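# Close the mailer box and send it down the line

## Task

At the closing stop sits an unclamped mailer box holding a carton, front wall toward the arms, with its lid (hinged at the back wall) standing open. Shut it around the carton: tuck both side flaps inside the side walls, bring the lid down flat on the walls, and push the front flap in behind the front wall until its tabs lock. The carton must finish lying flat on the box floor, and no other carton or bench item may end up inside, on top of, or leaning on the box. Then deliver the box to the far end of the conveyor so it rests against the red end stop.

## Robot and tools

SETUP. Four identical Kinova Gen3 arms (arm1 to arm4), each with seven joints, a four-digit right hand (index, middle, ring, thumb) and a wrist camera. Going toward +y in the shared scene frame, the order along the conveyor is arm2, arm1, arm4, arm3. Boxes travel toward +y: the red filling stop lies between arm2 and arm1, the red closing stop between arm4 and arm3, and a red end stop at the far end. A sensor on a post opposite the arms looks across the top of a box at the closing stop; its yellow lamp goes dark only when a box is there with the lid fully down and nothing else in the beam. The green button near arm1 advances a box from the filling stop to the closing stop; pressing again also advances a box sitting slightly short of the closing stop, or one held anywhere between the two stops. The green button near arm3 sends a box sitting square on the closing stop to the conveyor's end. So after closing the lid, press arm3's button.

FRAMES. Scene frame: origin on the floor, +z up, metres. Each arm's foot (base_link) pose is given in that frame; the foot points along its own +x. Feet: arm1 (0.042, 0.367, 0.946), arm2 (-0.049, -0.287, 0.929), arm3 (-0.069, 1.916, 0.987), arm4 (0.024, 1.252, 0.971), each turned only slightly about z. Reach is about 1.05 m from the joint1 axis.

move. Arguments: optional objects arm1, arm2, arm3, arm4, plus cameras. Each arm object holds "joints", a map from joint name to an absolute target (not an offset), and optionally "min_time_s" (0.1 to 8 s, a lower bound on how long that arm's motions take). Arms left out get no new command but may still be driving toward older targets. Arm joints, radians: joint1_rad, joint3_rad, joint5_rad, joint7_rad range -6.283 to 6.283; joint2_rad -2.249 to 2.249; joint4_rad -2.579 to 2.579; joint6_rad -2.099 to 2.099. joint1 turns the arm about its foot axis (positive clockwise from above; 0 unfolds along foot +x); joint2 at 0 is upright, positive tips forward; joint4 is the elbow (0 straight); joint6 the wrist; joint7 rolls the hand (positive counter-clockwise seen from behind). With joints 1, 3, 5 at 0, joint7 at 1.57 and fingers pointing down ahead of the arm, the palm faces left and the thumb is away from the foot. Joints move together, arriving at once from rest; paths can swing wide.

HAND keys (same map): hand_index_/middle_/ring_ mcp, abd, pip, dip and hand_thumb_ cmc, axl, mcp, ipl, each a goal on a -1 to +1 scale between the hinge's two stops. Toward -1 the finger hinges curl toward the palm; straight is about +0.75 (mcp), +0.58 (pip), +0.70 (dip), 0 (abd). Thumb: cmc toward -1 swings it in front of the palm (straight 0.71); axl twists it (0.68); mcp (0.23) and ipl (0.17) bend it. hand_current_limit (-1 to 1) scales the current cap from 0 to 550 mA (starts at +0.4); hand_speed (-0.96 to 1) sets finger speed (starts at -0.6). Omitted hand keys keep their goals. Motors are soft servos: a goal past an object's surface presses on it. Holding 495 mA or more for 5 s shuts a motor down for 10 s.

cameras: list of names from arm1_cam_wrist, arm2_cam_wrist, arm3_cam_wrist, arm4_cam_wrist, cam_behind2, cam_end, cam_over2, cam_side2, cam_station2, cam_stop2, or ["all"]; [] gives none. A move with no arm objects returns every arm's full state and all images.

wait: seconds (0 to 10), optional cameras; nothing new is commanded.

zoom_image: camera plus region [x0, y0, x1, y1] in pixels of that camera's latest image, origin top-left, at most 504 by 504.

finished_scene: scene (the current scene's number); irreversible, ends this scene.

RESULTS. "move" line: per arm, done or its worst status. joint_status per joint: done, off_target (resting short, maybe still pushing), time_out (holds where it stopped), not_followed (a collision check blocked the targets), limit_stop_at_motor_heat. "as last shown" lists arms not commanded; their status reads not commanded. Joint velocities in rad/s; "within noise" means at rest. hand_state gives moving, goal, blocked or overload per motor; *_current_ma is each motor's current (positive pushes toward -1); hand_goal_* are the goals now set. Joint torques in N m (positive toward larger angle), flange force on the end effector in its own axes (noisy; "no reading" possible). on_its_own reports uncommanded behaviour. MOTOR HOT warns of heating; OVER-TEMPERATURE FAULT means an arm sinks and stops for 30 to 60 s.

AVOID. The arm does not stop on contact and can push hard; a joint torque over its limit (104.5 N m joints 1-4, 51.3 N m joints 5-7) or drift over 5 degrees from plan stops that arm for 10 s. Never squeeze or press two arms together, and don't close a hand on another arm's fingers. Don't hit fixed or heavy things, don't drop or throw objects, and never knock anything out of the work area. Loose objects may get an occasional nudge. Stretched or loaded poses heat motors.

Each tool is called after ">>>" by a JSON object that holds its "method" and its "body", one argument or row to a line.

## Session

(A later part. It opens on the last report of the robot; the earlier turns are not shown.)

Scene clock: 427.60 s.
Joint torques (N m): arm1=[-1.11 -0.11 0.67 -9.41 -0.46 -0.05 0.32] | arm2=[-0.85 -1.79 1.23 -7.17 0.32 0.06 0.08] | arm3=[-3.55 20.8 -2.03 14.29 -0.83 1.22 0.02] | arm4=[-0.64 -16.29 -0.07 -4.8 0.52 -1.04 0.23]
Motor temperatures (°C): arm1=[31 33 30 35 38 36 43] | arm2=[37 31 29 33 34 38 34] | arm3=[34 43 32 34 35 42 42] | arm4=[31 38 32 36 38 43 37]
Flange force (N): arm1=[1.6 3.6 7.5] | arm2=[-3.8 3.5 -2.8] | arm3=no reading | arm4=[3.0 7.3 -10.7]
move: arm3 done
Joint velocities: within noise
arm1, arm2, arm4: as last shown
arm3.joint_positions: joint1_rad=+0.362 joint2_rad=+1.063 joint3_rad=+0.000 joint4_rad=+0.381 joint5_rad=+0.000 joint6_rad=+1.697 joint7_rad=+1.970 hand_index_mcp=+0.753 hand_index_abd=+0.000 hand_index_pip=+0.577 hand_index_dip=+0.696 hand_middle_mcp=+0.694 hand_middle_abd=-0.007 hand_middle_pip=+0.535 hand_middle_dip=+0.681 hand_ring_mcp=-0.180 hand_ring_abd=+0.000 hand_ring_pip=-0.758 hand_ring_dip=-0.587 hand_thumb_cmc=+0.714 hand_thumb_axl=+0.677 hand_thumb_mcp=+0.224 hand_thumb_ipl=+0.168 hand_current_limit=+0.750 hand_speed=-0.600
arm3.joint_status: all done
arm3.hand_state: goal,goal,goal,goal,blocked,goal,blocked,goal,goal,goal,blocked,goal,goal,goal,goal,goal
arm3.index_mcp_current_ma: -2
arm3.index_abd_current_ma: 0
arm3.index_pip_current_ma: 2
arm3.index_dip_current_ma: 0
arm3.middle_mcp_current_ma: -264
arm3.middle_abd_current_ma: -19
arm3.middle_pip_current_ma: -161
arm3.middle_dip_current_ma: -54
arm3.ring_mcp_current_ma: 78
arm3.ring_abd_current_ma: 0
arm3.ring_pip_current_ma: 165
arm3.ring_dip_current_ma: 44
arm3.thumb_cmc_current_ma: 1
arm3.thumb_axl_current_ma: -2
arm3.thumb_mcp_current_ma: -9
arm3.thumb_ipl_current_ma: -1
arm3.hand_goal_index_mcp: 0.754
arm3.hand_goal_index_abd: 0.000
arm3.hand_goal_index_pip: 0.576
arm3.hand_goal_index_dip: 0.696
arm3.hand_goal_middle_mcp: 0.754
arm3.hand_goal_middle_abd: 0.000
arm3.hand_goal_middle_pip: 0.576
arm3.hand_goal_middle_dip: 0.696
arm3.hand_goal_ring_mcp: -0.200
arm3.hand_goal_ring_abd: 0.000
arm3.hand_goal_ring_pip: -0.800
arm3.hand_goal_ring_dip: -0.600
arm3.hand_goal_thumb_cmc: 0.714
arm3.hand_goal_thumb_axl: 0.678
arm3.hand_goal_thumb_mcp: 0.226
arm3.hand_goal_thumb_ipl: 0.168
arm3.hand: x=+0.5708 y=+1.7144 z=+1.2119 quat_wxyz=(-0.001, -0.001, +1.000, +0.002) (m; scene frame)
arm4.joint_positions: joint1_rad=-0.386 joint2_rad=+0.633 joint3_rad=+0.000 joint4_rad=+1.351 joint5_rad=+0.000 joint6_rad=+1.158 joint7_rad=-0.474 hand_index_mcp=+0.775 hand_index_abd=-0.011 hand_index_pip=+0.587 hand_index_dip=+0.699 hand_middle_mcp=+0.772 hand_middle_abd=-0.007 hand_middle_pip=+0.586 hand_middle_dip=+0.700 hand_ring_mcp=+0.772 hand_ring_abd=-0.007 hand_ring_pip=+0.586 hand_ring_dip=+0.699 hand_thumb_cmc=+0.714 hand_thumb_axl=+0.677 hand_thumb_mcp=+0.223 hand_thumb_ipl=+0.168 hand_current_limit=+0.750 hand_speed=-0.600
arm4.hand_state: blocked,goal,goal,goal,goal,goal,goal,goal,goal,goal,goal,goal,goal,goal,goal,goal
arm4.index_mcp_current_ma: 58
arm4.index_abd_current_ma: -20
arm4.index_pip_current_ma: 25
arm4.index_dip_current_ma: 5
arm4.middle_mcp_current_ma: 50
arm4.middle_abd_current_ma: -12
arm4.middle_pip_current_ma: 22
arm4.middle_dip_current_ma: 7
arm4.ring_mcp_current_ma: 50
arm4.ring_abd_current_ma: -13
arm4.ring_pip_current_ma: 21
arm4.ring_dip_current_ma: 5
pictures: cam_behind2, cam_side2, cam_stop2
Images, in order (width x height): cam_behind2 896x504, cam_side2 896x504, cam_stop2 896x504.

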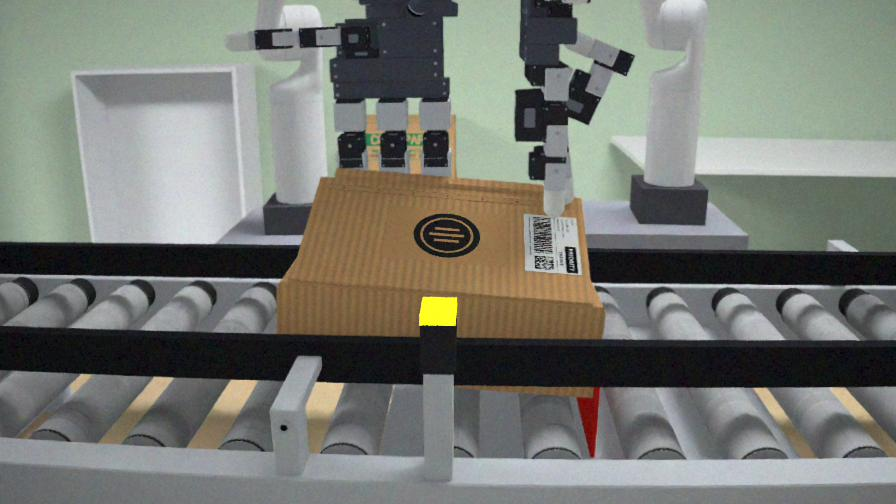

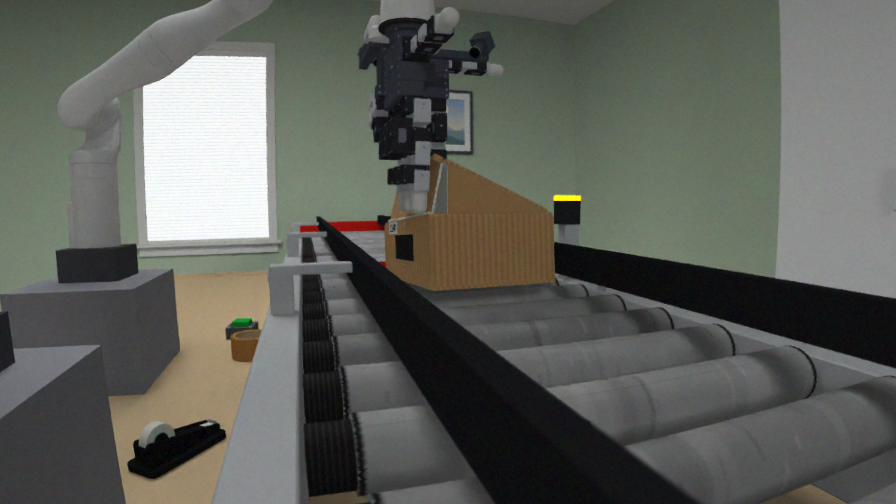

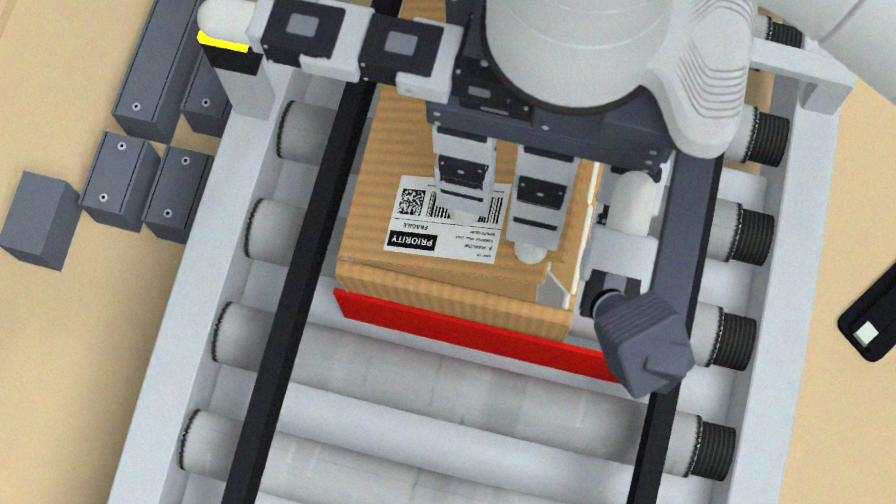

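>>> {"method": "move", "body": {
  "arm3": {"joints":{"joint1_rad":0.3567,"joint2_rad":1.0788,"joint3_rad":0,"joint4_rad":0.2338,"joint5_rad":0,"joint6_rad":1.829,"joint7_rad":1.9647},"min_time_s":2},
  "cameras": ["cam_side2","cam_over2","arm4_cam_wrist","cam_station2"]
}}

>>> {"method": "zoom_image", "body": {
  "camera": "cam_side2",
  "region": [320, 130, 600, 320]
}}

>>> {"method": "zoom_image", "body": {
  "camera": "cam_over2",
  "region": [340, 90, 620, 260]
}}

Scene clock: 442.50 s.
Joint torques (N m): arm1=[-1.17 -0.1 0.66 -9.39 -0.46 -0.05 0.32] | arm2=[-0.81 -1.78 1.2 -7.23 0.3 0.06 0.1] | arm3=[-1.1 -25.18 -0.43 -7.39 -0.4 0.09 -0.13] | arm4=[-1.97 -19.75 -1.06 -5.93 -0.02 -0.33 0.17]
Motor temperatures (°C): arm1=[31 33 30 35 38 36 43] | arm2=[37 31 29 33 34 38 34] | arm3=[34 43 32 34 35 42 42] | arm4=[31 38 32 36 38 43 37]
Flange force (N): arm1=[1.6 3.6 7.4] | arm2=[-3.7 3.5 -2.5] | arm3=no reading | arm4=[1.3 10.0 -3.6]
move: arm3 done
Joint velocities: within noise
arm1, arm2, arm4: as last shown
arm3.joint_positions: joint1_rad=+0.357 joint2_rad=+1.079 joint3_rad=+0.000 joint4_rad=+0.234 joint5_rad=+0.000 joint6_rad=+1.829 joint7_rad=+1.965 hand_index_mcp=+0.753 hand_index_abd=+0.000 hand_index_pip=+0.577 hand_index_dip=+0.696 hand_middle_mcp=+0.750 hand_middle_abd=+0.003 hand_middle_pip=+0.573 hand_middle_dip=+0.694 hand_ring_mcp=-0.180 hand_ring_abd=+0.000 hand_ring_pip=-0.758 hand_ring_dip=-0.587 hand_thumb_cmc=+0.714 hand_thumb_axl=+0.677 hand_thumb_mcp=+0.224 hand_thumb_ipl=+0.168 hand_current_limit=+0.750 hand_speed=-0.600
arm3.joint_status: all done
arm3.hand_state: goal,goal,goal,goal,goal,goal,goal,goal,goal,goal,blocked,goal,goal,goal,goal,goal
arm3.index_mcp_current_ma: -2
arm3.index_abd_current_ma: 0
arm3.index_pip_current_ma: 2
arm3.index_dip_current_ma: 0
arm3.middle_mcp_current_ma: -12
arm3.middle_abd_current_ma: 8
arm3.middle_pip_current_ma: -9
arm3.middle_dip_current_ma: -7
arm3.ring_mcp_current_ma: 78
arm3.ring_abd_current_ma: 0
arm3.ring_pip_current_ma: 165
arm3.ring_dip_current_ma: 44
arm3.thumb_cmc_current_ma: 1
arm3.thumb_axl_current_ma: -2
arm3.thumb_mcp_current_ma: -9
arm3.thumb_ipl_current_ma: -1
arm3.hand_goal_index_mcp: 0.754
arm3.hand_goal_index_abd: 0.000
arm3.hand_goal_index_pip: 0.576
arm3.hand_goal_index_dip: 0.696
arm3.hand_goal_middle_mcp: 0.754
arm3.hand_goal_middle_abd: 0.000
arm3.hand_goal_middle_pip: 0.576
arm3.hand_goal_middle_dip: 0.696
arm3.hand_goal_ring_mcp: -0.200
arm3.hand_goal_ring_abd: 0.000
arm3.hand_goal_ring_pip: -0.800
arm3.hand_goal_ring_dip: -0.600
arm3.hand_goal_thumb_cmc: 0.714
arm3.hand_goal_thumb_axl: 0.678
arm3.hand_goal_thumb_mcp: 0.226
arm3.hand_goal_thumb_ipl: 0.168
arm3.hand: x=+0.5679 y=+1.7193 z=+1.2469 quat_wxyz=(-0.001, -0.001, +1.000, +0.002) (m; scene frame)
arm4.joint_positions: joint1_rad=-0.386 joint2_rad=+0.633 joint3_rad=+0.000 joint4_rad=+1.350 joint5_rad=+0.000 joint6_rad=+1.158 joint7_rad=-0.474 hand_index_mcp=+0.756 hand_index_abd=-0.003 hand_index_pip=+0.579 hand_index_dip=+0.699 hand_middle_mcp=+0.755 hand_middle_abd=-0.001 hand_middle_pip=+0.579 hand_middle_dip=+0.699 hand_ring_mcp=+0.762 hand_ring_abd=+0.002 hand_ring_pip=+0.583 hand_ring_dip=+0.699 hand_thumb_cmc=+0.714 hand_thumb_axl=+0.677 hand_thumb_mcp=+0.223 hand_thumb_ipl=+0.168 hand_current_limit=+0.750 hand_speed=-0.600
arm4.hand_state: goal,goal,goal,goal,goal,goal,goal,goal,goal,goal,goal,goal,goal,goal,goal,goal
arm4.index_mcp_current_ma: 3
arm4.index_abd_current_ma: -4
arm4.index_pip_current_ma: 5
arm4.middle_mcp_current_ma: 2
arm4.middle_abd_current_ma: -1
arm4.middle_pip_current_ma: 4
arm4.middle_dip_current_ma: 6
arm4.ring_mcp_current_ma: 19
arm4.ring_abd_current_ma: 2
arm4.ring_pip_current_ma: 15
pictures: arm4_cam_wrist, cam_over2, cam_side2, cam_station2
Images, in order (width x height): arm4_cam_wrist 896x504, cam_over2 896x504, cam_side2 896x504, cam_station2 896x504.

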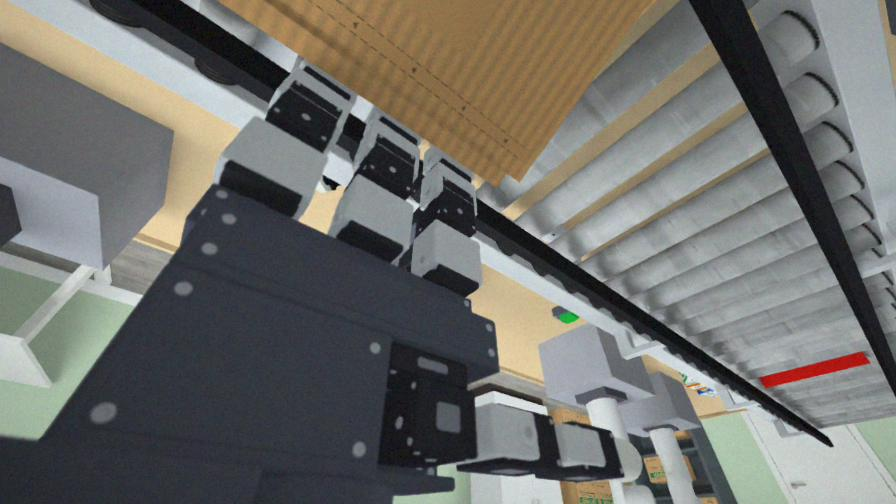

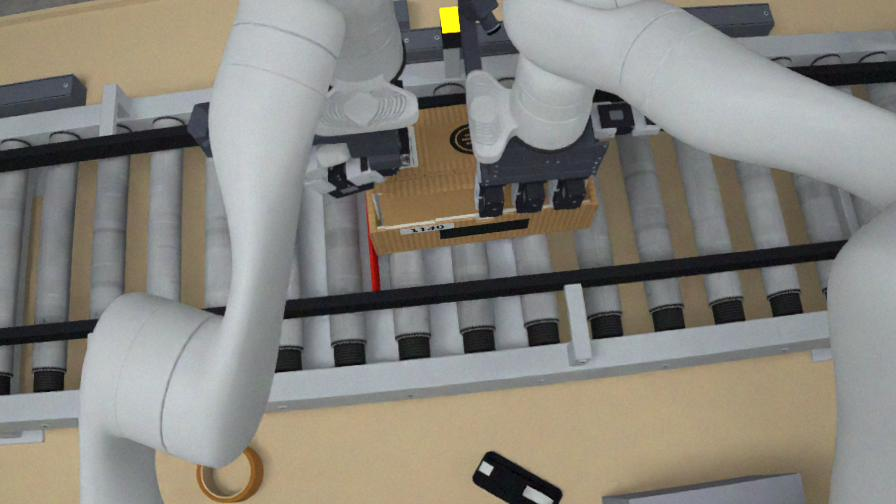

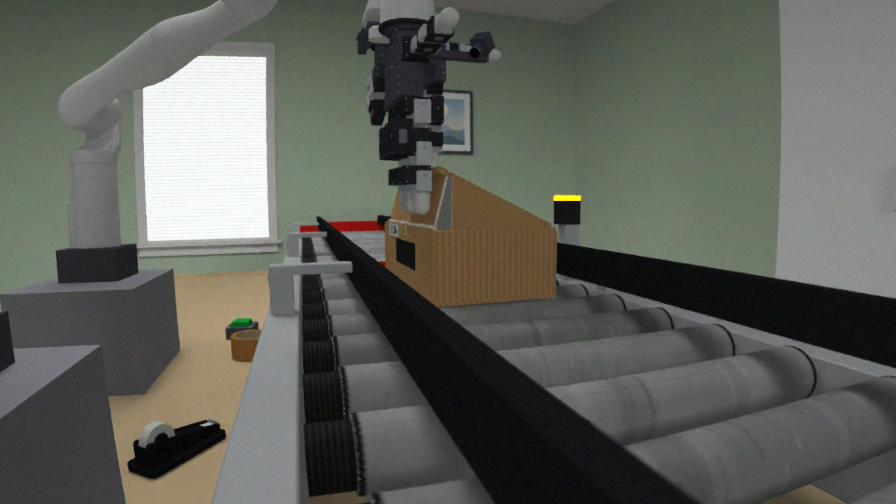

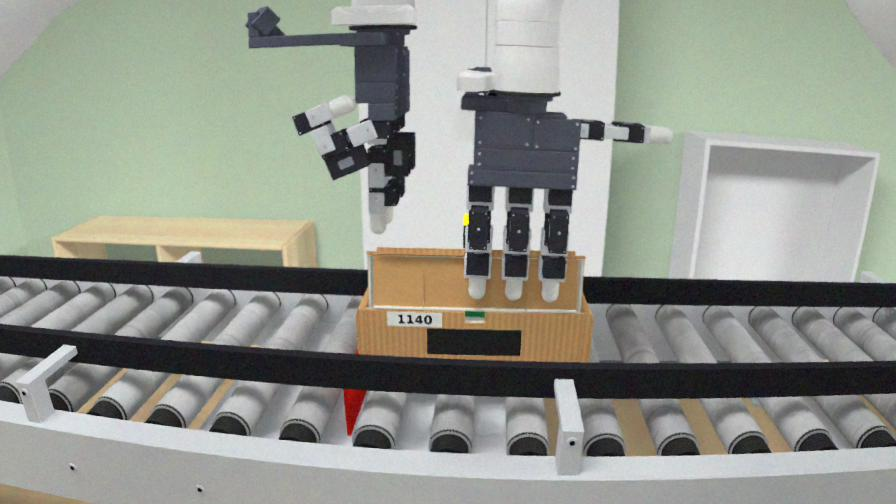

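Scaled by 1.800 from the camera's 896x504 image, which has a finer 1280x720 frame.

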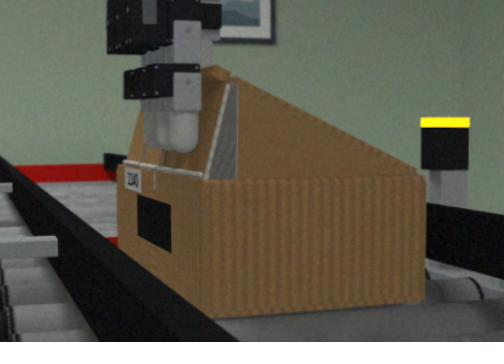

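Scaled by 1.800 from the camera's 896x504 image, which has a finer 1280x720 frame.

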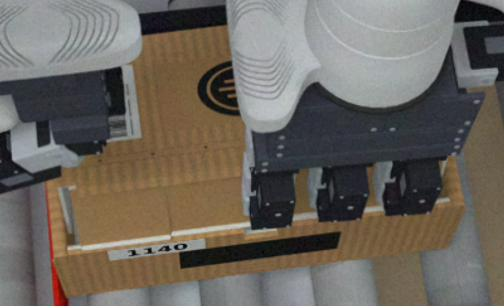

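>>> {"method": "zoom_image", "body": {
  "camera": "cam_station2",
  "region": [340, 230, 610, 370]
}}

>>> {"method": "zoom_image", "body": {
  "camera": "cam_over2",
  "region": [360, 170, 480, 260]
}}

Scaled by 1.867 from the camera's 896x504 image, which has a finer 1280x720 frame.

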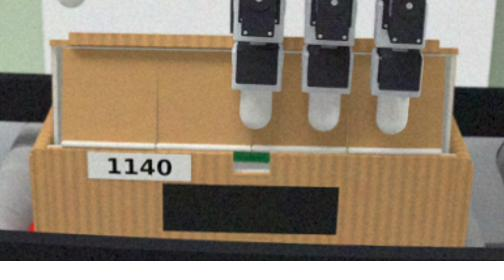

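Scaled by 4.200 from the camera's 896x504 image, which has a finer 1280x720 frame.

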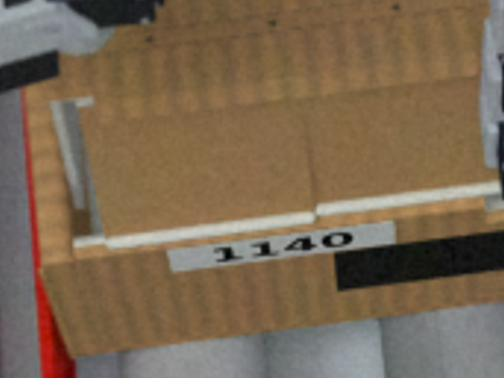

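>>> {"method": "move", "body": {
  "arm4": {"joints":{"joint1_rad":-0.3891,"joint2_rad":0.7042,"joint3_rad":0,"joint4_rad":1.2329,"joint5_rad":0,"joint6_rad":1.2045,"joint7_rad":-0.4771},"min_time_s":2},
  "cameras": ["cam_side2","cam_over2","cam_stop2","cam_station2"]
}}

>>> {"method": "zoom_image", "body": {
  "camera": "cam_side2",
  "region": [320, 130, 600, 320]
}}

>>> {"method": "zoom_image", "body": {
  "camera": "cam_over2",
  "region": [360, 130, 620, 270]
}}

Scene clock: 480.50 s.
Joint torques (N m): arm1=[-1.13 -0.09 0.66 -9.39 -0.46 -0.06 0.31] | arm2=[-0.82 -1.78 1.2 -7.21 0.31 0.05 0.11] | arm3=[-1.1 -25.13 -0.46 -7.41 -0.37 0.09 -0.13] | arm4=[-1.13 -20.67 -0.18 -9.59 0.5 -3.7 0.17]
Motor temperatures (°C): arm1=[31 33 30 35 38 36 43] | arm2=[37 31 29 33 34 38 34] | arm3=[34 44 32 34 35 42 42] | arm4=[30 39 32 36 38 43 37]
Flange force (N): arm1=[1.6 3.5 7.4] | arm2=[-3.7 3.5 -2.6] | arm3=no reading | arm4=[-0.7 1.5 -6.7]
move: arm4 done
Joint velocities: within noise
arm1, arm2: as last shown
arm3.joint_positions: joint1_rad=+0.357 joint2_rad=+1.079 joint3_rad=+0.000 joint4_rad=+0.234 joint5_rad=+0.000 joint6_rad=+1.829 joint7_rad=+1.965 hand_index_mcp=+0.753 hand_index_abd=+0.000 hand_index_pip=+0.577 hand_index_dip=+0.696 hand_middle_mcp=+0.750 hand_middle_abd=+0.003 hand_middle_pip=+0.573 hand_middle_dip=+0.694 hand_ring_mcp=-0.180 hand_ring_abd=+0.000 hand_ring_pip=-0.758 hand_ring_dip=-0.587 hand_thumb_cmc=+0.714 hand_thumb_axl=+0.677 hand_thumb_mcp=+0.224 hand_thumb_ipl=+0.168 hand_current_limit=+0.750 hand_speed=-0.600
arm3.joint_status: not commanded
arm3.hand_state: goal,goal,goal,goal,goal,goal,goal,goal,goal,goal,blocked,goal,goal,goal,goal,goal
arm3.index_mcp_current_ma: -2
arm3.index_abd_current_ma: 0
arm3.index_pip_current_ma: 2
arm3.index_dip_current_ma: 0
arm3.middle_mcp_current_ma: -12
arm3.middle_abd_current_ma: 8
arm3.middle_pip_current_ma: -9
arm3.middle_dip_current_ma: -7
arm3.ring_mcp_current_ma: 78
arm3.ring_abd_current_ma: 0
arm3.ring_pip_current_ma: 165
arm3.ring_dip_current_ma: 44
arm3.thumb_cmc_current_ma: 1
arm3.thumb_axl_current_ma: -2
arm3.thumb_mcp_current_ma: -9
arm3.thumb_ipl_current_ma: -1
arm3.hand_goal_index_mcp: 0.754
arm3.hand_goal_index_abd: 0.000
arm3.hand_goal_index_pip: 0.576
arm3.hand_goal_index_dip: 0.696
arm3.hand_goal_middle_mcp: 0.754
arm3.hand_goal_middle_abd: 0.000
arm3.hand_goal_middle_pip: 0.576
arm3.hand_goal_middle_dip: 0.696
arm3.hand_goal_ring_mcp: -0.200
arm3.hand_goal_ring_abd: 0.000
arm3.hand_goal_ring_pip: -0.800
arm3.hand_goal_ring_dip: -0.600
arm3.hand_goal_thumb_cmc: 0.714
arm3.hand_goal_thumb_axl: 0.678
arm3.hand_goal_thumb_mcp: 0.226
arm3.hand_goal_thumb_ipl: 0.168
arm3.hand: x=+0.5679 y=+1.7193 z=+1.2469 quat_wxyz=(-0.001, -0.001, +1.000, +0.002) (m; scene frame)
arm4.joint_positions: joint1_rad=-0.389 joint2_rad=+0.704 joint3_rad=+0.000 joint4_rad=+1.233 joint5_rad=+0.000 joint6_rad=+1.204 joint7_rad=-0.477 hand_index_mcp=+0.795 hand_index_abd=+0.006 hand_index_pip=+0.589 hand_index_dip=+0.699 hand_middle_mcp=+0.796 hand_middle_abd=+0.006 hand_middle_pip=+0.590 hand_middle_dip=+0.699 hand_ring_mcp=+0.796 hand_ring_abd=+0.009 hand_ring_pip=+0.591 hand_ring_dip=+0.699 hand_thumb_cmc=+0.714 hand_thumb_axl=+0.677 hand_thumb_mcp=+0.223 hand_thumb_ipl=+0.168 hand_current_limit=+0.750 hand_speed=-0.600
arm4.joint_status: all done
arm4.hand_state: blocked,goal,goal,goal,blocked,goal,goal,goal,blocked,goal,goal,goal,goal,goal,goal,goal
arm4.index_mcp_current_ma: 136
arm4.index_abd_current_ma: 9
arm4.index_pip_current_ma: 30
arm4.index_dip_current_ma: 5
arm4.middle_mcp_current_ma: 138
arm4.middle_abd_current_ma: 9
arm4.middle_pip_current_ma: 32
arm4.middle_dip_current_ma: 6
arm4.ring_mcp_current_ma: 140
arm4.ring_abd_current_ma: 15
arm4.ring_pip_current_ma: 36
arm4.ring_dip_current_ma: 4
arm4.thumb_cmc_current_ma: 0
arm4.thumb_axl_current_ma: -1
arm4.thumb_mcp_current_ma: -6
arm4.thumb_ipl_current_ma: 0
arm4.hand_goal_index_mcp: 0.754
arm4.hand_goal_index_abd: 0.000
arm4.hand_goal_index_pip: 0.576
arm4.hand_goal_index_dip: 0.696
arm4.hand_goal_middle_mcp: 0.754
arm4.hand_goal_middle_abd: 0.000
arm4.hand_goal_middle_pip: 0.576
arm4.hand_goal_middle_dip: 0.696
arm4.hand_goal_ring_mcp: 0.754
arm4.hand_goal_ring_abd: 0.000
arm4.hand_goal_ring_pip: 0.576
arm4.hand_goal_ring_dip: 0.696
arm4.hand_goal_thumb_cmc: 0.714
arm4.hand_goal_thumb_axl: 0.678
arm4.hand_goal_thumb_mcp: 0.226
arm4.hand_goal_thumb_ipl: 0.168
arm4.hand: x=+0.6228 y=+1.4634 z=+1.1675 quat_wxyz=(-0.004, +0.707, +0.707, +0.006) (m; scene frame)
pictures: cam_over2, cam_side2, cam_station2, cam_stop2
Images, in order (width x height): cam_over2 896x504, cam_side2 896x504, cam_station2 896x504, cam_stop2 896x504.

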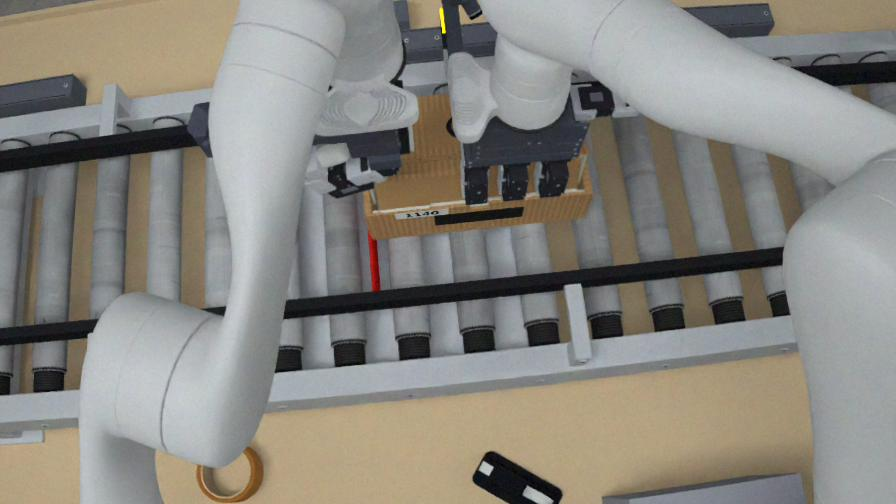

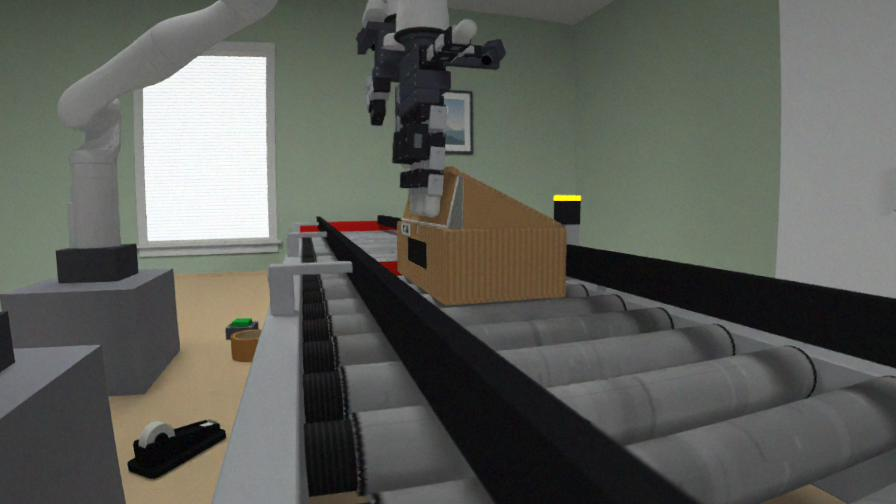

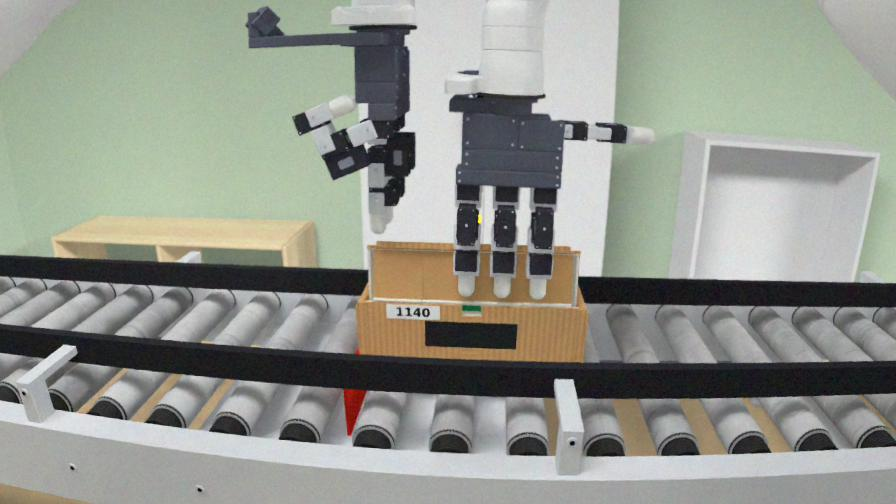

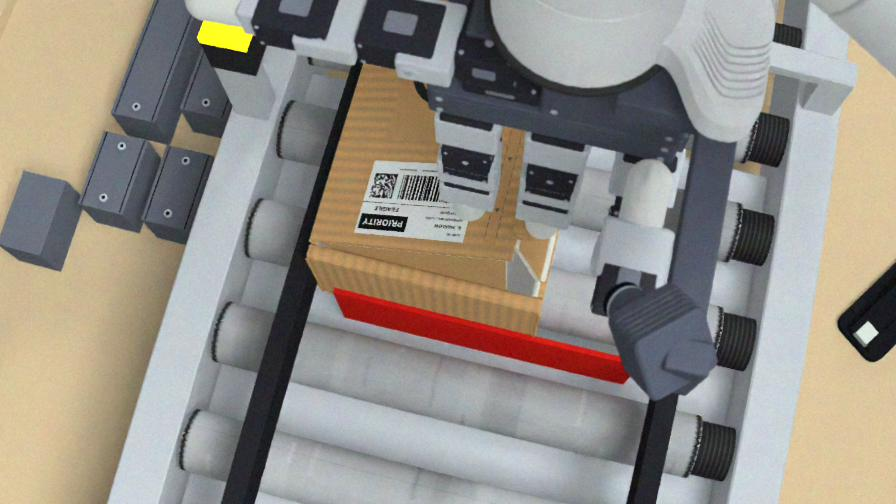

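Scaled by 1.800 from the camera's 896x504 image, which has a finer 1280x720 frame.

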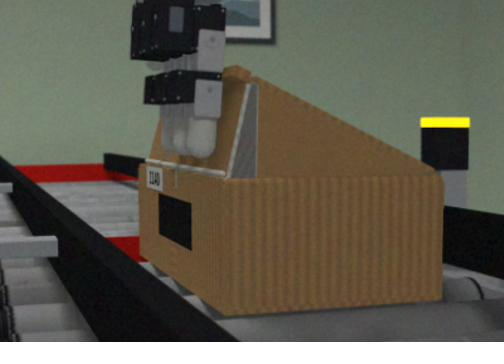

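Scaled by 1.938 from the camera's 896x504 image, which has a finer 1280x720 frame.

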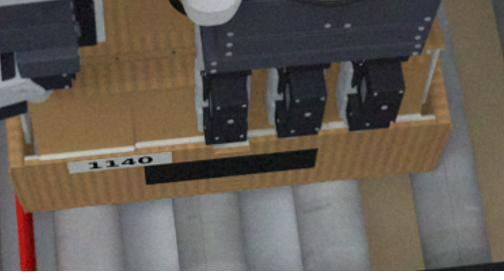

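>>> {"method": "move", "body": {
  "cameras": ["cam_behind2","cam_end"]
}}

>>> {"method": "zoom_image", "body": {
  "camera": "cam_behind2",
  "region": [260, 160, 640, 400]
}}

>>> {"method": "zoom_image", "body": {
  "camera": "cam_end",
  "region": [300, 100, 600, 330]
}}

Scene clock: 500.23 s.
Joint torques (N m): arm1=[-1.16 -0.12 0.64 -9.38 -0.48 -0.05 0.31] | arm2=[-0.82 -1.76 1.21 -7.18 0.3 0.05 0.09] | arm3=[-1.05 -25.23 -0.47 -7.46 -0.42 0.1 -0.11] | arm4=[-1.1 -20.72 -0.13 -9.55 0.58 -3.67 0.22]
Motor temperatures (°C): arm1=[31 33 30 35 38 36 43] | arm2=[37 31 29 33 34 38 34] | arm3=[34 45 32 34 35 42 42] | arm4=[30 39 32 36 38 43 37]
Flange force (N): arm1=[1.6 3.4 7.4] | arm2=[-3.7 3.5 -2.7] | arm3=no reading | arm4=[-0.5 1.6 -6.7]
Joint velocities: within noise
arm1.joint_positions: joint1_rad=-0.755 joint2_rad=-0.367 joint3_rad=-0.112 joint4_rad=+1.456 joint5_rad=-0.009 joint6_rad=+1.985 joint7_rad=+1.856 hand_index_mcp=+0.753 hand_index_abd=+0.000 hand_index_pip=+0.577 hand_index_dip=+0.696 hand_middle_mcp=+0.753 hand_middle_abd=+0.000 hand_middle_pip=+0.577 hand_middle_dip=+0.696 hand_ring_mcp=+0.753 hand_ring_abd=+0.000 hand_ring_pip=+0.577 hand_ring_dip=+0.696 hand_thumb_cmc=+0.714 hand_thumb_axl=+0.677 hand_thumb_mcp=+0.224 hand_thumb_ipl=+0.168 hand_current_limit=+0.400 hand_speed=-0.600
arm1.joint_status: not commanded
arm1.hand_state: goal,goal,goal,goal,goal,goal,goal,goal,goal,goal,goal,goal,goal,goal,goal,goal
arm1.index_mcp_current_ma: -2
arm1.index_abd_current_ma: 0
arm1.index_pip_current_ma: 2
arm1.index_dip_current_ma: 0
arm1.middle_mcp_current_ma: -2
arm1.middle_abd_current_ma: 0
arm1.middle_pip_current_ma: 2
arm1.middle_dip_current_ma: 0
arm1.ring_mcp_current_ma: -2
arm1.ring_abd_current_ma: 0
arm1.ring_pip_current_ma: 2
arm1.ring_dip_current_ma: 0
arm1.thumb_cmc_current_ma: 1
arm1.thumb_axl_current_ma: -2
arm1.thumb_mcp_current_ma: -9
arm1.thumb_ipl_current_ma: -1
arm1.hand_goal_index_mcp: 0.754
arm1.hand_goal_index_abd: 0.000
arm1.hand_goal_index_pip: 0.576
arm1.hand_goal_index_dip: 0.696
arm1.hand_goal_middle_mcp: 0.754
arm1.hand_goal_middle_abd: 0.000
arm1.hand_goal_middle_pip: 0.576
arm1.hand_goal_middle_dip: 0.696
arm1.hand_goal_ring_mcp: 0.754
arm1.hand_goal_ring_abd: 0.000
arm1.hand_goal_ring_pip: 0.576
arm1.hand_goal_ring_dip: 0.696
arm1.hand_goal_thumb_cmc: 0.714
arm1.hand_goal_thumb_axl: 0.678
arm1.hand_goal_thumb_mcp: 0.226
arm1.hand_goal_thumb_ipl: 0.168
arm1.hand: x=+0.0709 y=+0.5213 z=+1.4675 quat_wxyz=(+0.037, -0.577, +0.816, +0.003) (m; scene frame)
arm2.joint_positions: joint1_rad=-0.036 joint2_rad=-0.355 joint3_rad=-0.113 joint4_rad=+1.468 joint5_rad=-0.026 joint6_rad=+2.028 joint7_rad=+1.748 hand_index_mcp=+0.753 hand_index_abd=+0.000 hand_index_pip=+0.577 hand_index_dip=+0.696 hand_middle_mcp=+0.753 hand_middle_abd=+0.000 hand_middle_pip=+0.577 hand_middle_dip=+0.696 hand_ring_mcp=+0.753 hand_ring_abd=+0.000 hand_ring_pip=+0.577 hand_ring_dip=+0.696 hand_thumb_cmc=+0.714 hand_thumb_axl=+0.677 hand_thumb_mcp=+0.224 hand_thumb_ipl=+0.168 hand_current_limit=+0.400 hand_speed=-0.600
arm2.joint_status: not commanded
arm2.hand_state: goal,goal,goal,goal,goal,overload,goal,goal,goal,goal,goal,goal,goal,goal,goal,goal
arm2.index_mcp_current_ma: -2
arm2.index_abd_current_ma: 0
arm2.index_pip_current_ma: 2
arm2.index_dip_current_ma: 0
arm2.middle_mcp_current_ma: -2
arm2.middle_abd_current_ma: 0
arm2.middle_pip_current_ma: 2
arm2.middle_dip_current_ma: 0
arm2.ring_mcp_current_ma: -2
arm2.ring_abd_current_ma: 0
arm2.ring_pip_current_ma: 2
arm2.ring_dip_current_ma: 0
arm2.thumb_cmc_current_ma: 1
arm2.thumb_axl_current_ma: -2
arm2.thumb_mcp_current_ma: -8
arm2.thumb_ipl_current_ma: -1
arm2.hand_goal_index_mcp: 0.754
arm2.hand_goal_index_abd: 0.000
arm2.hand_goal_index_pip: 0.576
arm2.hand_goal_index_dip: 0.696
arm2.hand_goal_middle_mcp: 0.754
arm2.hand_goal_middle_abd: 0.000
arm2.hand_goal_middle_pip: 0.576
arm2.hand_goal_middle_dip: 0.696
arm2.hand_goal_ring_mcp: 0.754
arm2.hand_goal_ring_abd: 0.000
arm2.hand_goal_ring_pip: 0.576
arm2.hand_goal_ring_dip: 0.696
arm2.hand_goal_thumb_cmc: 0.714
arm2.hand_goal_thumb_axl: 0.678
arm2.hand_goal_thumb_mcp: 0.226
arm2.hand_goal_thumb_ipl: 0.168
arm2.hand: x=+0.0894 y=-0.2025 z=+1.4448 quat_wxyz=(-0.001, -0.113, +0.994, -0.008) (m; scene frame)
arm3.joint_positions: joint1_rad=+0.357 joint2_rad=+1.079 joint3_rad=+0.000 joint4_rad=+0.234 joint5_rad=+0.000 joint6_rad=+1.829 joint7_rad=+1.965 hand_index_mcp=+0.753 hand_index_abd=+0.000 hand_index_pip=+0.577 hand_index_dip=+0.696 hand_middle_mcp=+0.750 hand_middle_abd=+0.003 hand_middle_pip=+0.573 hand_middle_dip=+0.694 hand_ring_mcp=-0.180 hand_ring_abd=+0.000 hand_ring_pip=-0.758 hand_ring_dip=-0.587 hand_thumb_cmc=+0.714 hand_thumb_axl=+0.677 hand_thumb_mcp=+0.224 hand_thumb_ipl=+0.168 hand_current_limit=+0.750 hand_speed=-0.600
arm3.joint_status: not commanded
arm3.hand_state: goal,goal,goal,goal,goal,goal,goal,goal,goal,goal,blocked,goal,goal,goal,goal,goal
arm3.index_mcp_current_ma: -2
arm3.index_abd_current_ma: 0
arm3.index_pip_current_ma: 2
arm3.index_dip_current_ma: 0
arm3.middle_mcp_current_ma: -12
arm3.middle_abd_current_ma: 8
arm3.middle_pip_current_ma: -9
arm3.middle_dip_current_ma: -7
arm3.ring_mcp_current_ma: 78
arm3.ring_abd_current_ma: 0
arm3.ring_pip_current_ma: 165
arm3.ring_dip_current_ma: 44
arm3.thumb_cmc_current_ma: 1
arm3.thumb_axl_current_ma: -2
arm3.thumb_mcp_current_ma: -9
arm3.thumb_ipl_current_ma: -1
arm3.hand_goal_index_mcp: 0.754
arm3.hand_goal_index_abd: 0.000
arm3.hand_goal_index_pip: 0.576
arm3.hand_goal_index_dip: 0.696
arm3.hand_goal_middle_mcp: 0.754
arm3.hand_goal_middle_abd: 0.000
arm3.hand_goal_middle_pip: 0.576
arm3.hand_goal_middle_dip: 0.696
arm3.hand_goal_ring_mcp: -0.200
arm3.hand_goal_ring_abd: 0.000
arm3.hand_goal_ring_pip: -0.800
arm3.hand_goal_ring_dip: -0.600
arm3.hand_goal_thumb_cmc: 0.714
arm3.hand_goal_thumb_axl: 0.678
arm3.hand_goal_thumb_mcp: 0.226
arm3.hand_goal_thumb_ipl: 0.168
arm3.hand: x=+0.5679 y=+1.7193 z=+1.2469 quat_wxyz=(-0.001, -0.001, +1.000, +0.002) (m; scene frame)
arm4.joint_positions: joint1_rad=-0.389 joint2_rad=+0.704 joint3_rad=+0.000 joint4_rad=+1.233 joint5_rad=+0.000 joint6_rad=+1.204 joint7_rad=-0.477 hand_index_mcp=+0.795 hand_index_abd=+0.006 hand_index_pip=+0.589 hand_index_dip=+0.699 hand_middle_mcp=+0.796 hand_middle_abd=+0.006 hand_middle_pip=+0.590 hand_middle_dip=+0.699 hand_ring_mcp=+0.796 hand_ring_abd=+0.009 hand_ring_pip=+0.591 hand_ring_dip=+0.699 hand_thumb_cmc=+0.714 hand_thumb_axl=+0.677 hand_thumb_mcp=+0.223 hand_thumb_ipl=+0.168 hand_current_limit=+0.750 hand_speed=-0.600
arm4.joint_status: all done
arm4.hand_state: blocked,goal,goal,goal,blocked,goal,goal,goal,blocked,goal,goal,goal,goal,goal,goal,goal
arm4.index_mcp_current_ma: 136
arm4.index_abd_current_ma: 9
arm4.index_pip_current_ma: 30
arm4.index_dip_current_ma: 5
arm4.middle_mcp_current_ma: 138
arm4.middle_abd_current_ma: 9
arm4.middle_pip_current_ma: 32
arm4.middle_dip_current_ma: 6
arm4.ring_mcp_current_ma: 140
arm4.ring_abd_current_ma: 15
arm4.ring_pip_current_ma: 36
arm4.ring_dip_current_ma: 4
arm4.thumb_cmc_current_ma: 0
arm4.thumb_axl_current_ma: -1
arm4.thumb_mcp_current_ma: -6
arm4.thumb_ipl_current_ma: 0
arm4.hand_goal_index_mcp: 0.754
arm4.hand_goal_index_abd: 0.000
arm4.hand_goal_index_pip: 0.576
arm4.hand_goal_index_dip: 0.696
arm4.hand_goal_middle_mcp: 0.754
arm4.hand_goal_middle_abd: 0.000
arm4.hand_goal_middle_pip: 0.576
arm4.hand_goal_middle_dip: 0.696
arm4.hand_goal_ring_mcp: 0.754
arm4.hand_goal_ring_abd: 0.000
arm4.hand_goal_ring_pip: 0.576
arm4.hand_goal_ring_dip: 0.696
arm4.hand_goal_thumb_cmc: 0.714
arm4.hand_goal_thumb_axl: 0.678
arm4.hand_goal_thumb_mcp: 0.226
arm4.hand_goal_thumb_ipl: 0.168
arm4.hand: x=+0.6228 y=+1.4634 z=+1.1675 quat_wxyz=(-0.004, +0.707, +0.707, +0.006) (m; scene frame)
pictures: cam_behind2, cam_end
Images, in order (width x height): cam_behind2 896x504, cam_end 896x504.

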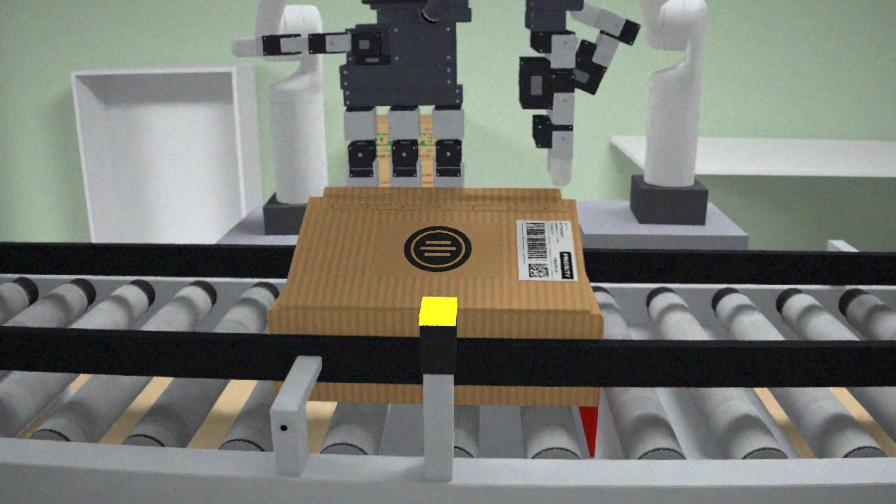

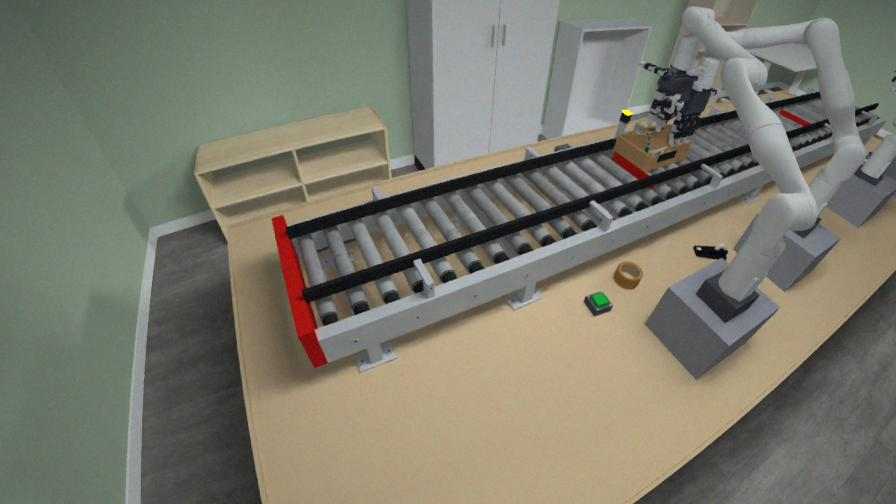

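Scaled by 1.326 from the camera's 896x504 image, which has a finer 1280x720 frame.

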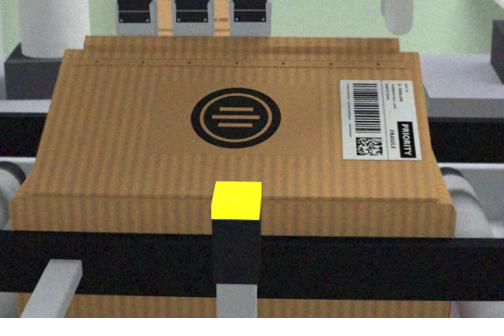

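Scaled by 1.680 from the camera's 896x504 image, which has a finer 1280x720 frame.

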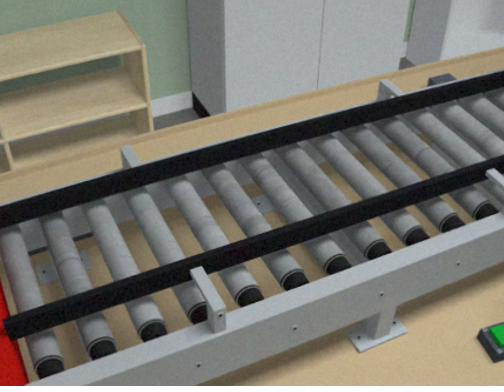

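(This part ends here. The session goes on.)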